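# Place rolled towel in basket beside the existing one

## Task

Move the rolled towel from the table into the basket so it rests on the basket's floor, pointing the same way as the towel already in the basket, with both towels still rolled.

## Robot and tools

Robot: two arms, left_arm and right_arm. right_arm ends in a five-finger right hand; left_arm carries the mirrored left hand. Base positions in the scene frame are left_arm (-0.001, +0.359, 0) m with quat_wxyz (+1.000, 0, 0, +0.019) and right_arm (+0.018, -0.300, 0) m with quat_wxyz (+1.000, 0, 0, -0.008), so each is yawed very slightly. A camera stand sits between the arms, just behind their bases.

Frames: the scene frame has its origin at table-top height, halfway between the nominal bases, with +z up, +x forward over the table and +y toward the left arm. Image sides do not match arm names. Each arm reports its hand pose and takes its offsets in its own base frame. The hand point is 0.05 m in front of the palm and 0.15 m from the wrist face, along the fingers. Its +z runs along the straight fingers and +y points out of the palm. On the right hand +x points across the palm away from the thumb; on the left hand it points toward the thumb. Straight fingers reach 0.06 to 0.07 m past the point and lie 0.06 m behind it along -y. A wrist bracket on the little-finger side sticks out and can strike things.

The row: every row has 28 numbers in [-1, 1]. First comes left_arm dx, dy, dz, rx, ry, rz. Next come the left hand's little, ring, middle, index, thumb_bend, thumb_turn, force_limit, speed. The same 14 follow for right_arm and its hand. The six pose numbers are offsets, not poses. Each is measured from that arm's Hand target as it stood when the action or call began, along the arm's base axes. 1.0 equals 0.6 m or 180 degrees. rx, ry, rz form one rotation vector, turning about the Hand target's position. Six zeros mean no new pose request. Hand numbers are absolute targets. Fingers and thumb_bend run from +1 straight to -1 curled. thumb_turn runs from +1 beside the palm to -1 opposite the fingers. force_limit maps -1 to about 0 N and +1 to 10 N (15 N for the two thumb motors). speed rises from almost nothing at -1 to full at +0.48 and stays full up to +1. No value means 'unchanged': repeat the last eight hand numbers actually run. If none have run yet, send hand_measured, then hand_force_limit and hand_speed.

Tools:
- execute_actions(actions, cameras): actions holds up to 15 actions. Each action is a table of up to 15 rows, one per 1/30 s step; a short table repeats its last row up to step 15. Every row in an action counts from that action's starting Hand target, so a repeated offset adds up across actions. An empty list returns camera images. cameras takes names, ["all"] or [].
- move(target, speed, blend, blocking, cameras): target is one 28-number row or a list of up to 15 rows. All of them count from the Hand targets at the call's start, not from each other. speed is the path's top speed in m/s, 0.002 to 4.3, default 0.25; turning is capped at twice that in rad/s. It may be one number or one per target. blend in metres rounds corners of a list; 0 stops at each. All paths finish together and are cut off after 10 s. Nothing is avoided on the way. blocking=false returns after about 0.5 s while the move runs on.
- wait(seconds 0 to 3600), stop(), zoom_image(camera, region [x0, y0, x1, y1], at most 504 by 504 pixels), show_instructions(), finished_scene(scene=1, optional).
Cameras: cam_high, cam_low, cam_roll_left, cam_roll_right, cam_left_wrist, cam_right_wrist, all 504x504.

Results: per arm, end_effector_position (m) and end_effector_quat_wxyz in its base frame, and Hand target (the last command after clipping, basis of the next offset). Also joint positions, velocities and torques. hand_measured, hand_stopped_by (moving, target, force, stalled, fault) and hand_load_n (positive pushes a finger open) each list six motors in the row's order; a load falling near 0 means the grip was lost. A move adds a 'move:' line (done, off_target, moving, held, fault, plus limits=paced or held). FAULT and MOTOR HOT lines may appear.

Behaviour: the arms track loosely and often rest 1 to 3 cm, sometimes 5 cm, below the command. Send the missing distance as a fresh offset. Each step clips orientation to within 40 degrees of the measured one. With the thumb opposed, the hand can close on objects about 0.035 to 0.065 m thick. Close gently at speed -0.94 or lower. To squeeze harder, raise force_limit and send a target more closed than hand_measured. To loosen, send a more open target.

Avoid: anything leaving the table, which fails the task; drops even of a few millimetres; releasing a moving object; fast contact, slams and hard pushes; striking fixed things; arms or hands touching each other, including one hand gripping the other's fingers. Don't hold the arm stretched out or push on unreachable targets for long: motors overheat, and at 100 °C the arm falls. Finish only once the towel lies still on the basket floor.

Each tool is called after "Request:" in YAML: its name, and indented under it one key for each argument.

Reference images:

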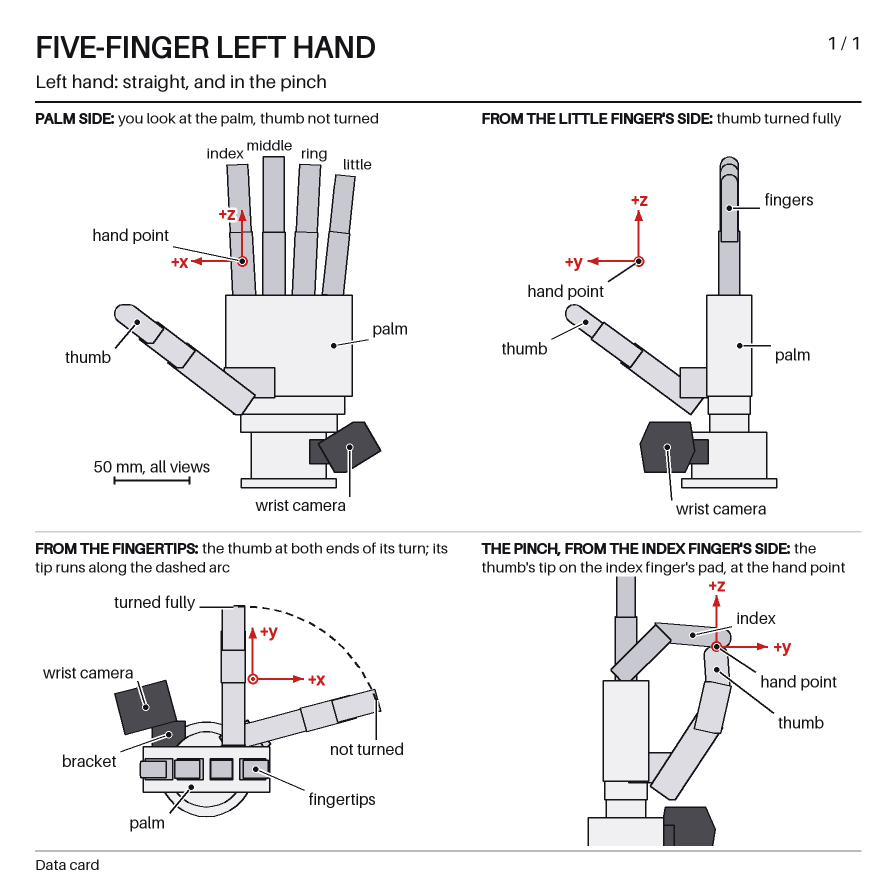

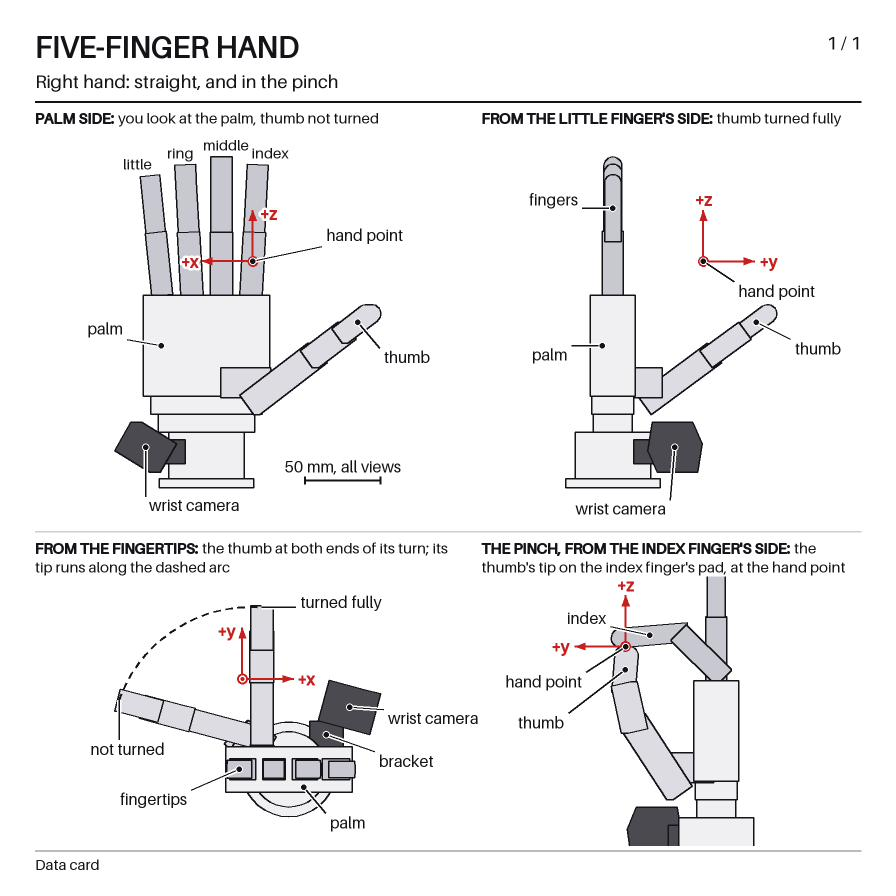

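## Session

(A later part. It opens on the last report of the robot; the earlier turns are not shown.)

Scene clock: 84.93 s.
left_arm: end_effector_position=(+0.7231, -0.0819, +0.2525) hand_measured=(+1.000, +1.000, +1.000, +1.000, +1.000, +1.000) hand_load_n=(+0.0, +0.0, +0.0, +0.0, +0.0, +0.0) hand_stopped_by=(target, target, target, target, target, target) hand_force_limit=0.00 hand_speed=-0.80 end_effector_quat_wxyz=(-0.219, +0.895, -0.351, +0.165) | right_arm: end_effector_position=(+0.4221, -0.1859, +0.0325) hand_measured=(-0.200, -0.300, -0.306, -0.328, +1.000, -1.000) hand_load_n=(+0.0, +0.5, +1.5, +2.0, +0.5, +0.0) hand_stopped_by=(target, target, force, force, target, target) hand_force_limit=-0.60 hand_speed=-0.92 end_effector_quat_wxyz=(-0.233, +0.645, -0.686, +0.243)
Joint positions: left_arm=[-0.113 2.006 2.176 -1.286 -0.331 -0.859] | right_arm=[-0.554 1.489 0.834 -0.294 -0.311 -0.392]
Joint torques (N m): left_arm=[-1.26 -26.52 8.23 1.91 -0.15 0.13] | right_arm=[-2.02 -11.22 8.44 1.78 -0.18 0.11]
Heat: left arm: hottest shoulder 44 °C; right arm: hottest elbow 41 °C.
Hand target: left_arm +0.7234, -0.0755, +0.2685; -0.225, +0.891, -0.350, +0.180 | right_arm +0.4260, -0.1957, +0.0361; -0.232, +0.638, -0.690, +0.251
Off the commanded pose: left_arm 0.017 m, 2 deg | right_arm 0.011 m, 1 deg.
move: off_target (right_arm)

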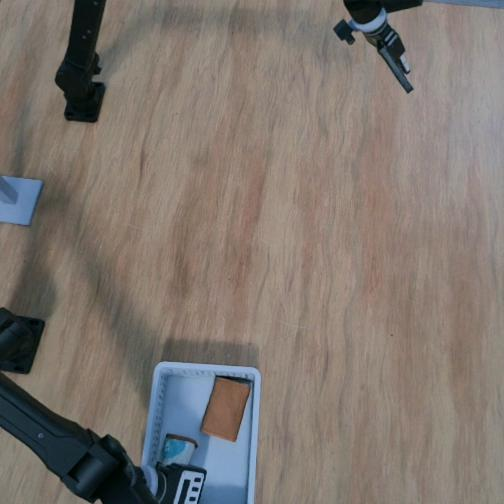

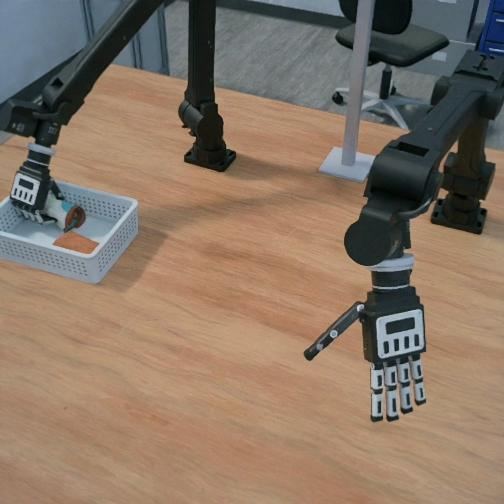

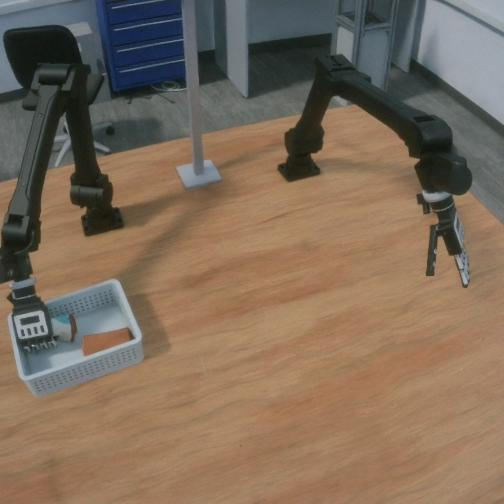

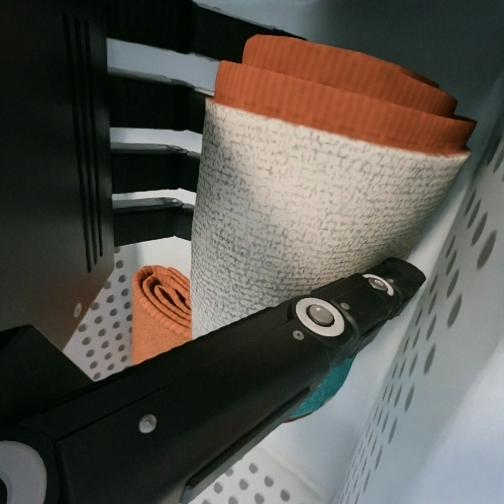

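Request:
move:
  target: [0,0,0,0,0,0,1,1,1,1,1,1,0,-0.8,0.0,0.0,-0.009,0,0,0,-0.2,-0.3,-0.33,-0.38,1,-1,-0.6,-0.92]
  speed: 0.04

Request:
move:
  target: [0,0,0,0,0,0,1,1,1,1,1,1,0,-0.8,0.0,0.0,0,0,0,0,0.0,-0.1,-0.1,-0.1,1,-1,-0.6,-0.92]
  cameras: ["cam_high","cam_roll_left","cam_roll_right","cam_right_wrist"]

Request:
zoom_image:
  camera: "cam_roll_left"
  region: [0, 160, 130, 290]

Request:
zoom_image:
  camera: "cam_high"
  region: [110, 340, 290, 504]

Scene clock: 86.50 s.
left_arm: end_effector_position=(+0.7231, -0.0819, +0.2525) hand_measured=(+1.000, +1.000, +1.000, +1.000, +1.000, +1.000) hand_load_n=(+0.0, +0.0, +0.0, +0.0, +0.0, +0.0) hand_stopped_by=(target, target, target, target, target, target) hand_force_limit=0.00 hand_speed=-0.80 end_effector_quat_wxyz=(-0.219, +0.895, -0.351, +0.165) | right_arm: end_effector_position=(+0.4235, -0.1869, +0.0326) hand_measured=(-0.200, -0.300, -0.306, -0.328, +1.000, -1.000) hand_load_n=(+0.0, +0.0, +1.0, +2.0, +0.5, +0.0) hand_stopped_by=(target, target, force, force, target, target) hand_force_limit=-0.60 hand_speed=-0.92 end_effector_quat_wxyz=(-0.233, +0.645, -0.685, +0.245)
Joint positions: left_arm=[-0.113 2.006 2.176 -1.286 -0.331 -0.859] | right_arm=[-0.554 1.49 0.834 -0.287 -0.31 -0.392]
Joint torques (N m): left_arm=[-1.2 -26.81 7.91 1.62 -0.19 0.14] | right_arm=[-2.08 -10.34 7.95 2.07 -0.2 0.11]
Heat: left arm: hottest shoulder 44 °C; right arm: hottest elbow 41 °C.
Hand target: left_arm +0.7234, -0.0755, +0.2685; -0.225, +0.891, -0.350, +0.180 | right_arm +0.4260, -0.1957, +0.0306; -0.232, +0.638, -0.690, +0.251
Off the commanded pose: left_arm 0.017 m, 2 deg | right_arm 0.009 m, 1 deg.
move: done

Scene clock: 87.77 s.
left_arm: end_effector_position=(+0.7231, -0.0819, +0.2525) hand_measured=(+1.000, +1.000, +1.000, +1.000, +1.000, +1.000) hand_load_n=(+0.0, +0.0, +0.0, +0.0, +0.0, +0.0) hand_stopped_by=(target, target, target, target, target, target) hand_force_limit=0.00 hand_speed=-0.80 end_effector_quat_wxyz=(-0.219, +0.895, -0.351, +0.165) | right_arm: end_effector_position=(+0.4235, -0.1877, +0.0324) hand_measured=(+0.000, -0.100, -0.100, -0.100, +1.000, -1.000) hand_load_n=(+0.0, +0.0, +0.0, +0.0, +0.0, +0.0) hand_stopped_by=(target, target, target, target, target, target) hand_force_limit=-0.60 hand_speed=-0.92 end_effector_quat_wxyz=(-0.233, +0.644, -0.686, +0.246)
Joint positions: left_arm=[-0.113 2.006 2.176 -1.286 -0.331 -0.859] | right_arm=[-0.555 1.491 0.834 -0.285 -0.309 -0.392]
Joint torques (N m): left_arm=[-1.2 -27.22 8.17 1.87 -0.26 0.1] | right_arm=[-1.85 -10.46 7.97 2.07 -0.24 0.11]
Heat: left arm: hottest shoulder 44 °C; right arm: hottest elbow 41 °C.
Hand target: left_arm +0.7234, -0.0755, +0.2685; -0.225, +0.891, -0.350, +0.180 | right_arm +0.4260, -0.1957, +0.0305; -0.232, +0.638, -0.690, +0.251
Off the commanded pose: left_arm 0.017 m, 2 deg | right_arm 0.009 m, 1 deg.
move: done

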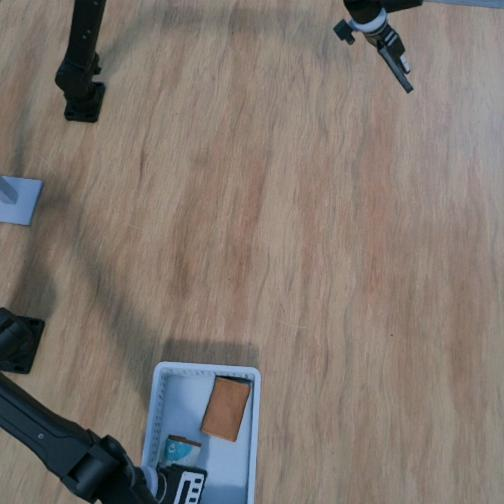

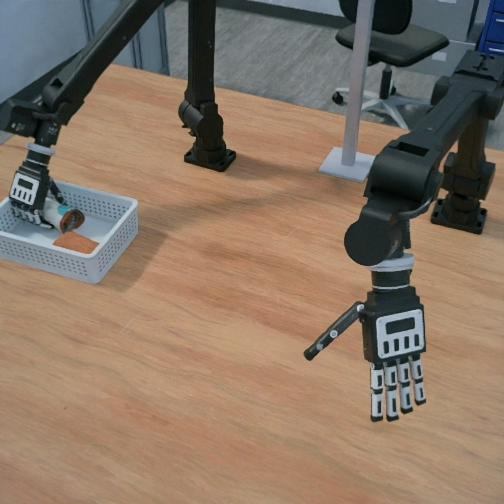

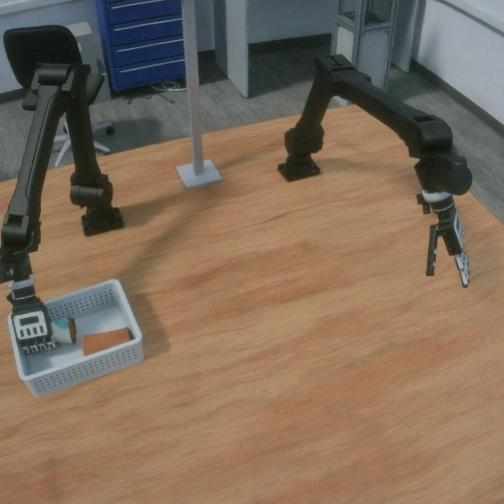

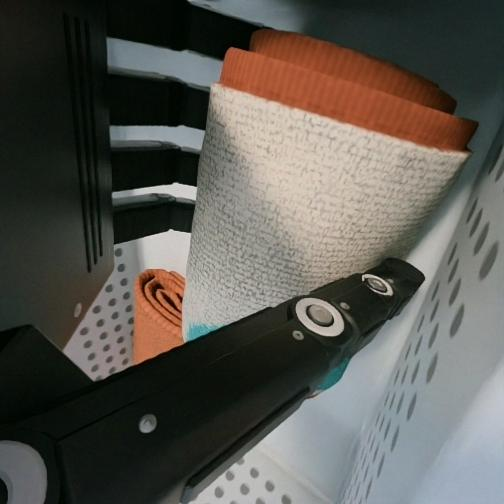

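Scaled by 3.877 from the camera's image (finer frame: 720x720).

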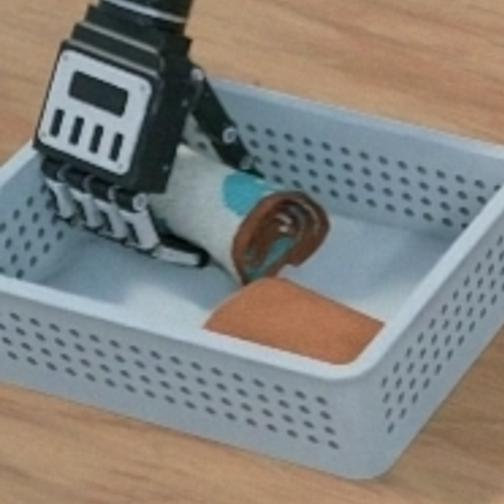

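Scaled by 2.800 from the camera's image (finer frame: 720x720).

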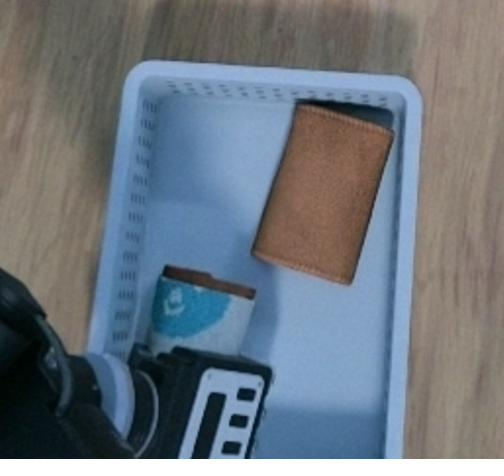

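Request:
move:
  target: [0,0,0,0,0,0,1,1,1,1,1,1,0,-0.8,0.0,0.0,0.012,0,0,0,0.3,0.3,0.3,0.3,1,-1,-0.6,-0.85]
  speed: 0.05

Request:
move:
  target: [0,0,0,0,0,0,1,1,1,1,1,1,0,-0.8,-0.015,0.0,0.0,0,0,0,0.3,0.3,0.3,0.3,1,-1,-0.6,-0.85]
  speed: 0.05
  cameras: ["cam_high","cam_roll_left","cam_roll_right","cam_right_wrist"]

Request:
zoom_image:
  camera: "cam_roll_left"
  region: [0, 160, 130, 290]

Request:
zoom_image:
  camera: "cam_high"
  region: [110, 340, 290, 504]

Scene clock: 90.13 s.
left_arm: end_effector_position=(+0.7231, -0.0819, +0.2525) hand_measured=(+1.000, +1.000, +1.000, +1.000, +1.000, +1.000) hand_load_n=(+0.0, +0.0, +0.0, +0.0, +0.0, -0.5) hand_stopped_by=(target, target, target, target, target, target) hand_force_limit=0.00 hand_speed=-0.80 end_effector_quat_wxyz=(-0.219, +0.895, -0.351, +0.165) | right_arm: end_effector_position=(+0.4241, -0.1896, +0.0409) hand_measured=(+0.300, +0.300, +0.298, +0.300, +1.000, -1.000) hand_load_n=(+0.0, +0.0, -4.0, +0.0, -0.5, +0.0) hand_stopped_by=(target, target, target, target, target, target) hand_force_limit=-0.60 hand_speed=-0.85 end_effector_quat_wxyz=(-0.235, +0.642, -0.685, +0.254)
Joint positions: left_arm=[-0.113 2.006 2.176 -1.286 -0.331 -0.859] | right_arm=[-0.558 1.471 0.834 -0.287 -0.309 -0.39]
Joint torques (N m): left_arm=[-0.44 -26.75 8.06 1.92 -0.23 0.2] | right_arm=[-1.61 -9.64 8.75 1.37 -0.24 0.09]
Heat: left arm: hottest shoulder 44 °C; right arm: hottest elbow 41 °C.
Hand target: left_arm +0.7234, -0.0755, +0.2685; -0.225, +0.891, -0.350, +0.180 | right_arm +0.4260, -0.1957, +0.0378; -0.232, +0.638, -0.690, +0.251
Off the commanded pose: left_arm 0.017 m, 2 deg | right_arm 0.007 m, 1 deg.
move: done

Scene clock: 90.67 s.
left_arm: end_effector_position=(+0.7231, -0.0819, +0.2525) hand_measured=(+1.000, +1.000, +1.000, +1.000, +1.000, +1.000) hand_load_n=(+0.0, +0.0, +0.0, +0.0, +0.0, +0.0) hand_stopped_by=(target, target, target, target, target, target) hand_force_limit=0.00 hand_speed=-0.80 end_effector_quat_wxyz=(-0.219, +0.895, -0.351, +0.165) | right_arm: end_effector_position=(+0.4230, -0.1922, +0.0417) hand_measured=(+0.300, +0.300, +0.298, +0.300, +1.000, -1.000) hand_load_n=(+0.0, +0.0, -2.5, +0.0, -1.0, +0.5) hand_stopped_by=(target, target, target, target, target, target) hand_force_limit=-0.60 hand_speed=-0.85 end_effector_quat_wxyz=(-0.237, +0.639, -0.686, +0.255)
Joint positions: left_arm=[-0.113 2.006 2.176 -1.286 -0.331 -0.859] | right_arm=[-0.567 1.47 0.834 -0.287 -0.314 -0.39]
Joint torques (N m): left_arm=[-0.32 -27.4 8.12 1.74 -0.18 0.21] | right_arm=[-1.96 -11.16 7.27 1.31 -0.3 -0.03]
Heat: left arm: hottest shoulder 44 °C; right arm: hottest elbow 41 °C.
Hand target: left_arm +0.7234, -0.0755, +0.2685; -0.225, +0.891, -0.350, +0.180 | right_arm +0.4170, -0.1958, +0.0379; -0.232, +0.638, -0.690, +0.251
Off the commanded pose: left_arm 0.017 m, 2 deg | right_arm 0.008 m, 1 deg.
move: done

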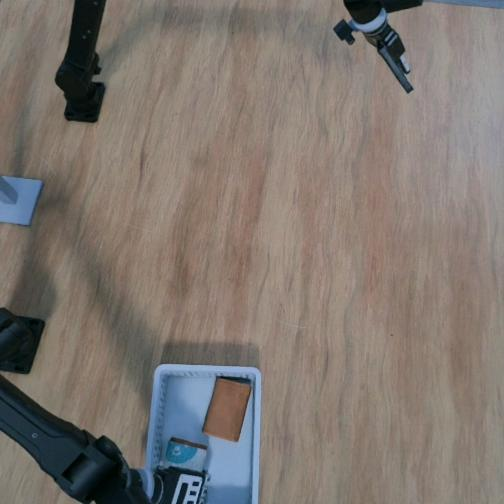

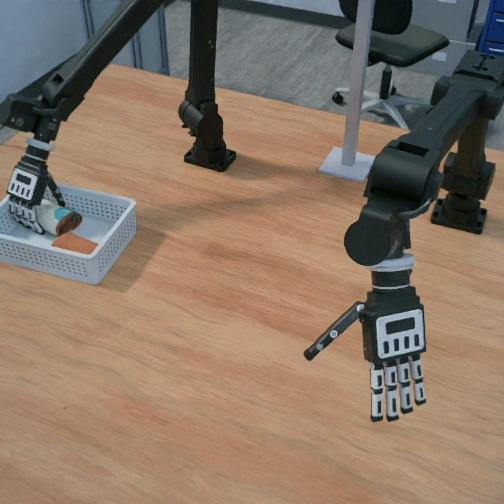

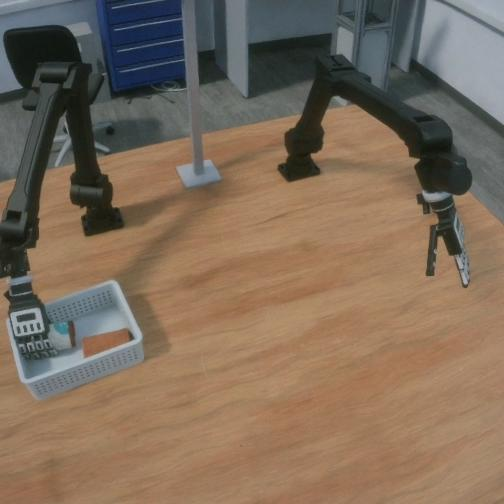

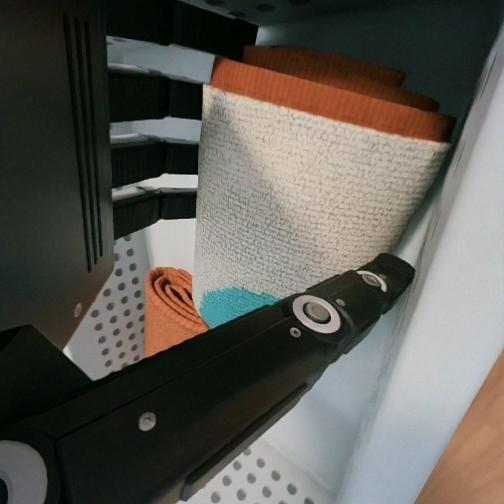

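Scaled by 3.877 from the camera's image (finer frame: 720x720).

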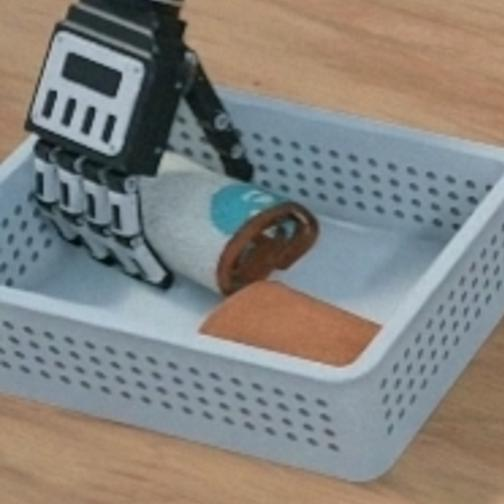

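Scaled by 2.800 from the camera's image (finer frame: 720x720).

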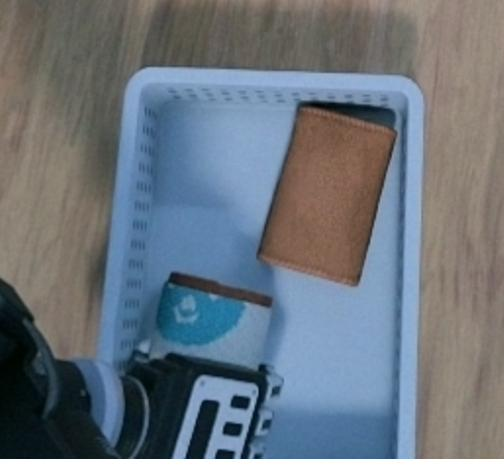

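Request:
move:
  target: [0,0,0,0,0,0,1,1,1,1,1,1,0,-0.8,0.008,0.008,0.045,0,0,0,0.3,0.3,0.25,0.3,1,-1,-0.6,-0.85]
  speed: 0.05
  cameras: ["cam_high","cam_roll_left","cam_roll_right","cam_right_wrist"]

Request:
zoom_image:
  camera: "cam_roll_left"
  region: [0, 160, 130, 290]

Request:
zoom_image:
  camera: "cam_high"
  region: [110, 340, 290, 504]

Request:
zoom_image:
  camera: "cam_roll_right"
  region: [0, 250, 160, 410]

Scene clock: 92.70 s.
left_arm: end_effector_position=(+0.7231, -0.0819, +0.2525) hand_measured=(+1.000, +1.000, +1.000, +1.000, +1.000, +1.000) hand_load_n=(+0.0, +0.0, +0.0, +0.0, +0.0, +0.0) hand_stopped_by=(target, target, target, target, target, target) hand_force_limit=0.00 hand_speed=-0.80 end_effector_quat_wxyz=(-0.219, +0.895, -0.351, +0.165) | right_arm: end_effector_position=(+0.4093, -0.1851, +0.0472) hand_measured=(+0.300, +0.300, +0.250, +0.300, +1.000, -1.000) hand_load_n=(+0.0, +0.0, +0.0, +0.0, -0.5, +0.0) hand_stopped_by=(target, target, target, target, target, target) hand_force_limit=-0.60 hand_speed=-0.85 end_effector_quat_wxyz=(-0.228, +0.640, -0.694, +0.236)
Joint positions: left_arm=[-0.113 2.006 2.176 -1.286 -0.331 -0.859] | right_arm=[-0.567 1.44 0.834 -0.361 -0.307 -0.39]
Joint torques (N m): left_arm=[-0.09 -27.52 8.23 1.85 -0.21 0.16] | right_arm=[-0.5 -12.04 10.24 1.13 -0.22 0.13]
Heat: left arm: hottest shoulder 44 °C; right arm: hottest elbow 41 °C.
Hand target: left_arm +0.7234, -0.0755, +0.2685; -0.225, +0.891, -0.350, +0.180 | right_arm +0.4218, -0.1909, +0.0648; -0.232, +0.638, -0.690, +0.251
Off the commanded pose: left_arm 0.017 m, 2 deg | right_arm 0.022 m, 2 deg.
move: off_target (right_arm)

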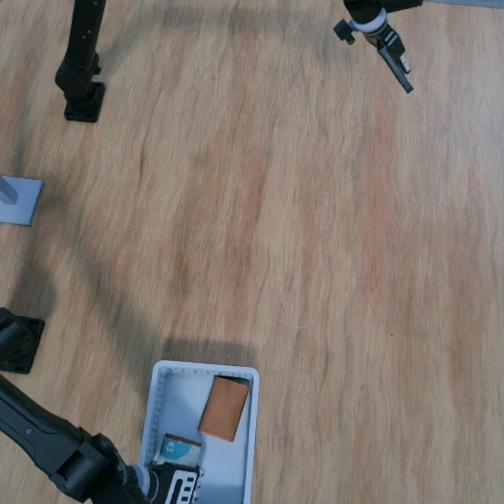

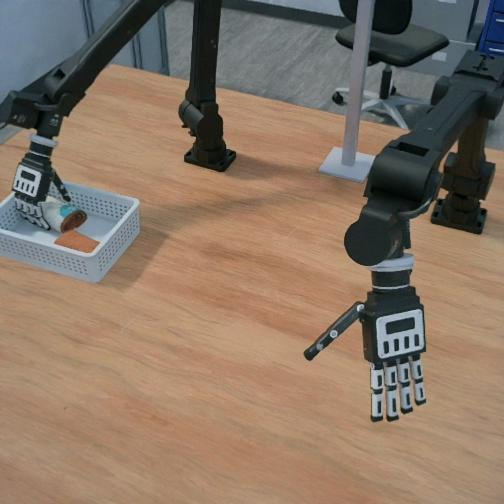

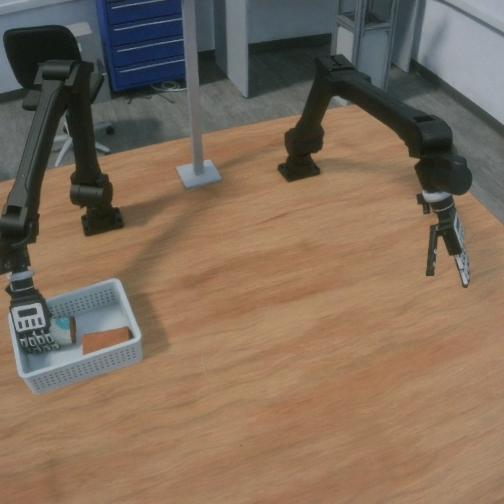

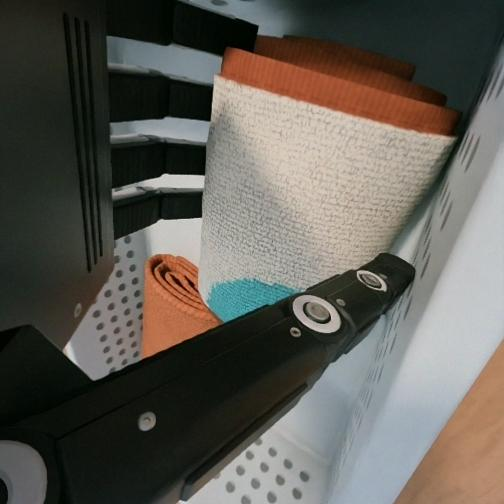

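Scaled by 3.877 from the camera's image (finer frame: 720x720).

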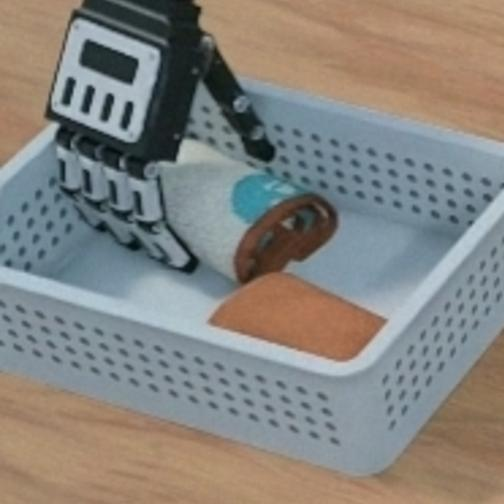

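Scaled by 2.800 from the camera's image (finer frame: 720x720).

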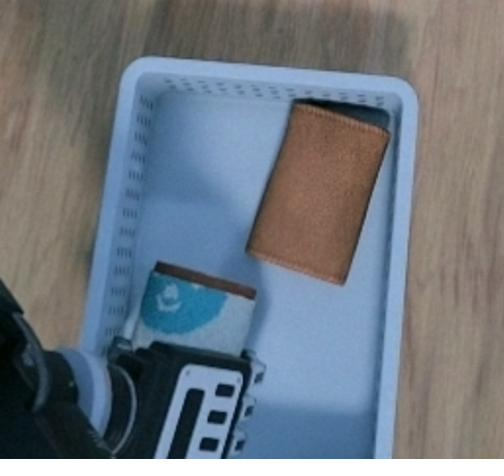

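Scaled by 3.150 from the camera's image (finer frame: 720x720).

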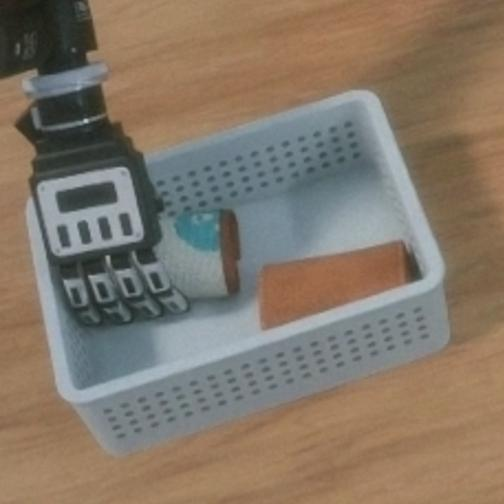

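Request:
move:
  target: [0,0,0,0,0,0,1,1,1,1,1,1,0,-0.8,0.0,0.005,0.05,0,0,0,0.3,0.3,0.25,0.3,1,-1,-0.6,-0.85]
  speed: 0.08
  cameras: ["cam_high","cam_roll_left","cam_roll_right","cam_right_wrist"]

Request:
zoom_image:
  camera: "cam_high"
  region: [110, 340, 290, 504]

Scene clock: 94.43 s.
left_arm: end_effector_position=(+0.7231, -0.0819, +0.2525) hand_measured=(+1.000, +1.000, +1.000, +1.000, +1.000, +1.000) hand_load_n=(+0.0, +0.0, +0.0, +0.0, +0.0, +0.0) hand_stopped_by=(target, target, target, target, target, target) hand_force_limit=0.00 hand_speed=-0.80 end_effector_quat_wxyz=(-0.219, +0.895, -0.351, +0.165) | right_arm: end_effector_position=(+0.4064, -0.1839, +0.0761) hand_measured=(+0.300, +0.300, +0.250, +0.300, +1.000, -1.000) hand_load_n=(+0.0, +0.0, +0.0, +0.0, +0.0, +0.0) hand_stopped_by=(target, target, target, target, target, target) hand_force_limit=-0.60 hand_speed=-0.85 end_effector_quat_wxyz=(-0.226, +0.639, -0.697, +0.236)
Joint positions: left_arm=[-0.113 2.006 2.176 -1.286 -0.331 -0.859] | right_arm=[-0.567 1.385 0.869 -0.451 -0.303 -0.385]
Joint torques (N m): left_arm=[0.09 -26.52 8.03 1.8 -0.11 0.14] | right_arm=[-0.03 -11.11 11.1 1.16 -0.25 0.14]
Heat: left arm: hottest shoulder 44 °C; right arm: hottest elbow 41 °C.
Hand target: left_arm +0.7234, -0.0755, +0.2685; -0.225, +0.891, -0.350, +0.180 | right_arm +0.4218, -0.1880, +0.0948; -0.232, +0.638, -0.690, +0.251
Off the commanded pose: left_arm 0.017 m, 2 deg | right_arm 0.025 m, 2 deg.
move: off_target (right_arm)

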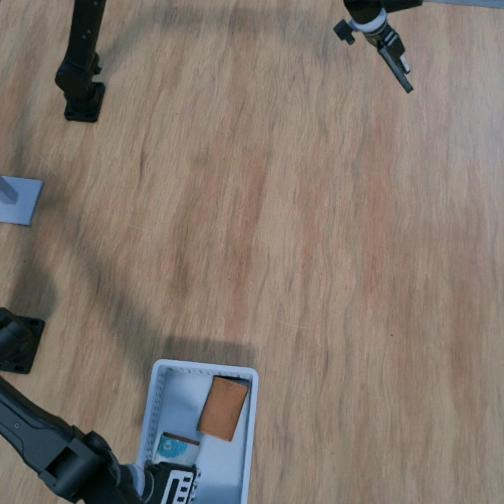

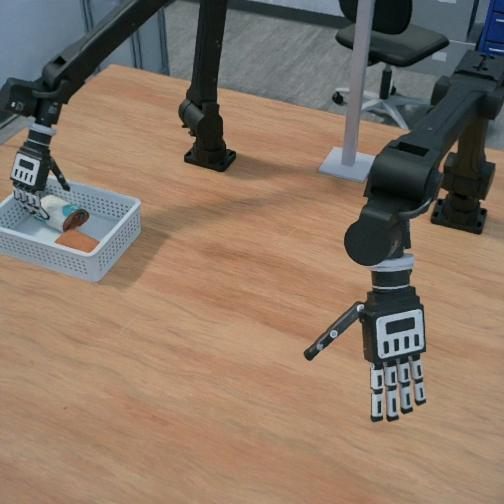

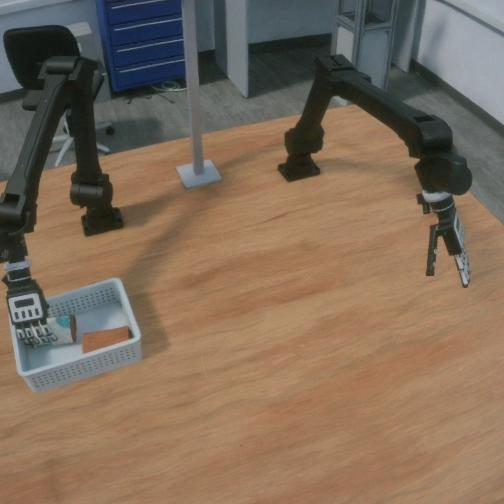

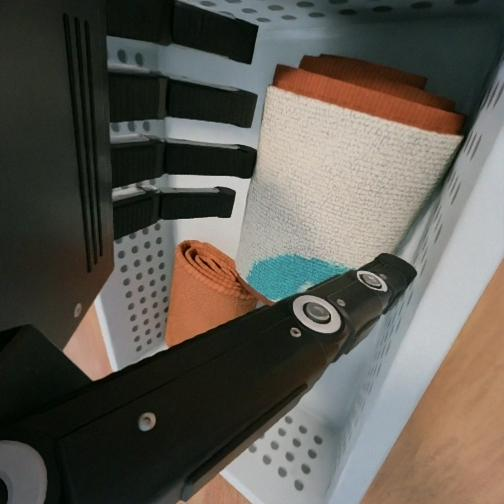

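Scaled by 2.800 from the camera's image (finer frame: 720x720).

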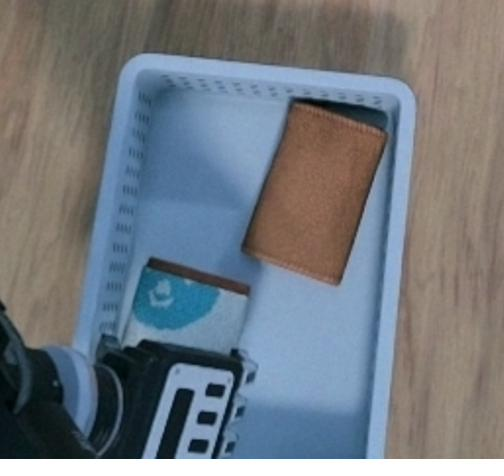

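Request:
move:
  target:
    - [0,0,0,0,0,0,1,1,1,1,1,1,0,-0.8,0.03,0.01,0.05,0,0,0,0.3,0.3,0.25,0.3,1,-1,-0.6,-0.85]
    - [0,0,0,0,0,0,1,1,1,1,1,1,0,-0.8,0.03,0.01,0.3,0,0,0,0.3,0.3,0.25,0.3,1,-1,-0.6,-0.85]
    - [0,0,0,0,0,0,1,1,1,1,1,1,0,-0.8,-0.1,0.3,0.4,0,0,0,0.3,0.3,0.25,0.3,1,-1,-0.6,-0.85]
  speed: 0.15
  blend: 0.03
  cameras: ["cam_high","cam_roll_left","cam_roll_right","cam_right_wrist"]

Request:
zoom_image:
  camera: "cam_high"
  region: [110, 340, 290, 504]

Request:
zoom_image:
  camera: "cam_roll_left"
  region: [0, 160, 150, 290]

Request:
zoom_image:
  camera: "cam_roll_right"
  region: [0, 250, 160, 410]

Scene clock: 98.77 s.
left_arm: end_effector_position=(+0.7231, -0.0819, +0.2525) hand_measured=(+1.000, +1.000, +1.000, +1.000, +1.000, +1.000) hand_load_n=(+0.0, +0.0, +0.0, +0.0, +0.0, +0.0) hand_stopped_by=(target, target, target, target, target, target) hand_force_limit=0.00 hand_speed=-0.80 end_effector_quat_wxyz=(-0.219, +0.895, -0.351, +0.165) | right_arm: end_effector_position=(+0.3630, -0.0122, +0.3328) hand_measured=(+0.300, +0.300, +0.250, +0.300, +1.000, -1.000) hand_load_n=(+0.0, +0.0, +0.0, +0.0, +0.0, +0.0) hand_stopped_by=(target, target, target, target, target, target) hand_force_limit=-0.60 hand_speed=-0.85 end_effector_quat_wxyz=(-0.231, +0.638, -0.690, +0.253)
Joint positions: left_arm=[-0.113 2.006 2.176 -1.286 -0.331 -0.859] | right_arm=[-0.125 0.978 1.228 -1.122 -0.025 -0.036]
Joint torques (N m): left_arm=[-1.08 -26.81 8.02 1.58 -0.26 0.17] | right_arm=[0.09 -5.6 9.31 1.35 -0.06 0.12]
Heat: left arm: hottest shoulder 45 °C; right arm: hottest elbow 41 °C.
Hand target: left_arm +0.7234, -0.0755, +0.2685; -0.225, +0.891, -0.350, +0.180 | right_arm +0.3617, -0.0078, +0.3347; -0.232, +0.638, -0.690, +0.251
Off the commanded pose: left_arm 0.017 m, 2 deg | right_arm 0.005 m, 0 deg.
move: done; blend cut to 0.0177 m at target 1

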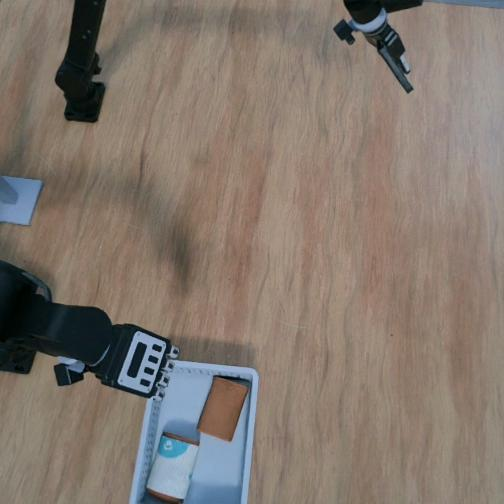

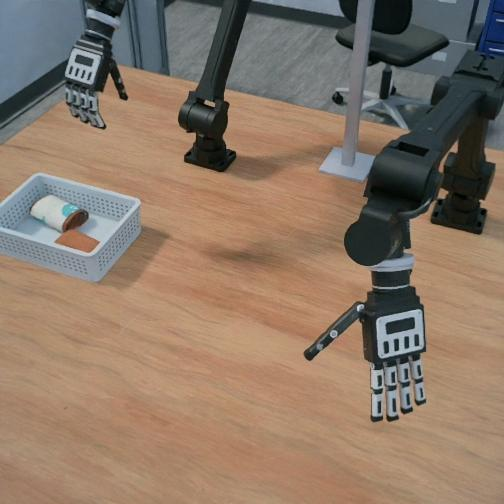

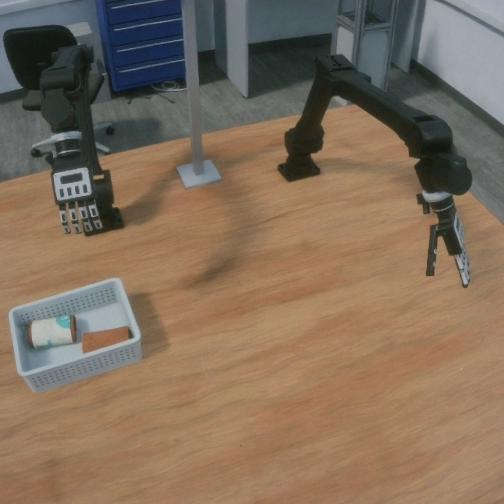

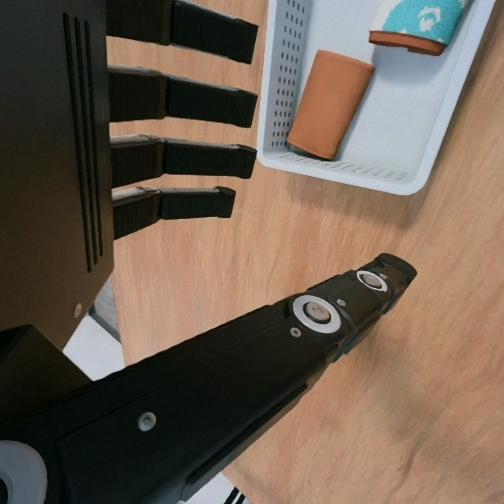

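Scaled by 2.800 from the camera's image (finer frame: 720x720).

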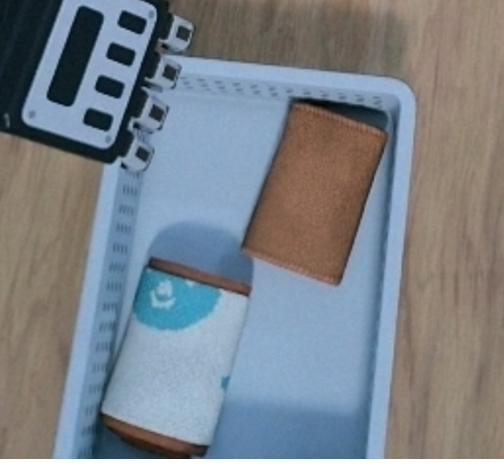

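Scaled by 3.360 from the camera's image (finer frame: 720x720).

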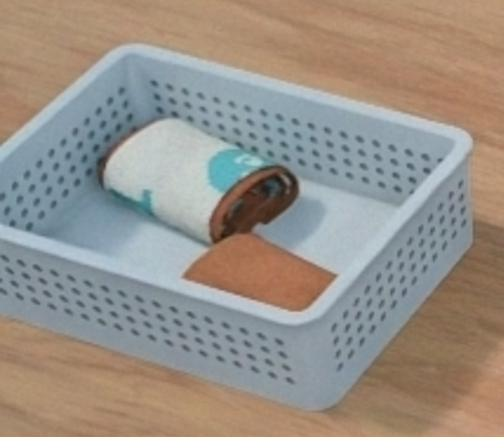

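Scaled by 3.150 from the camera's image (finer frame: 720x720).

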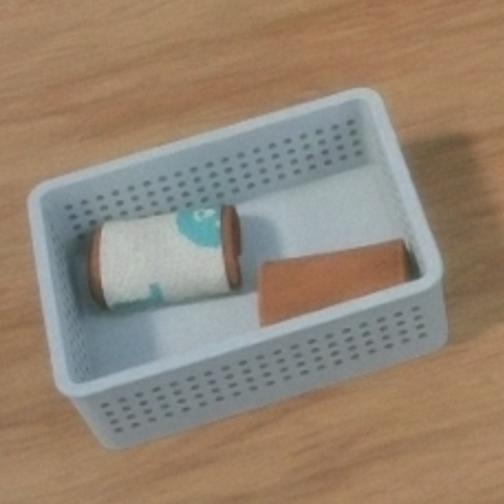

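Request:
finished_scene:

The scene is finished: the task was done.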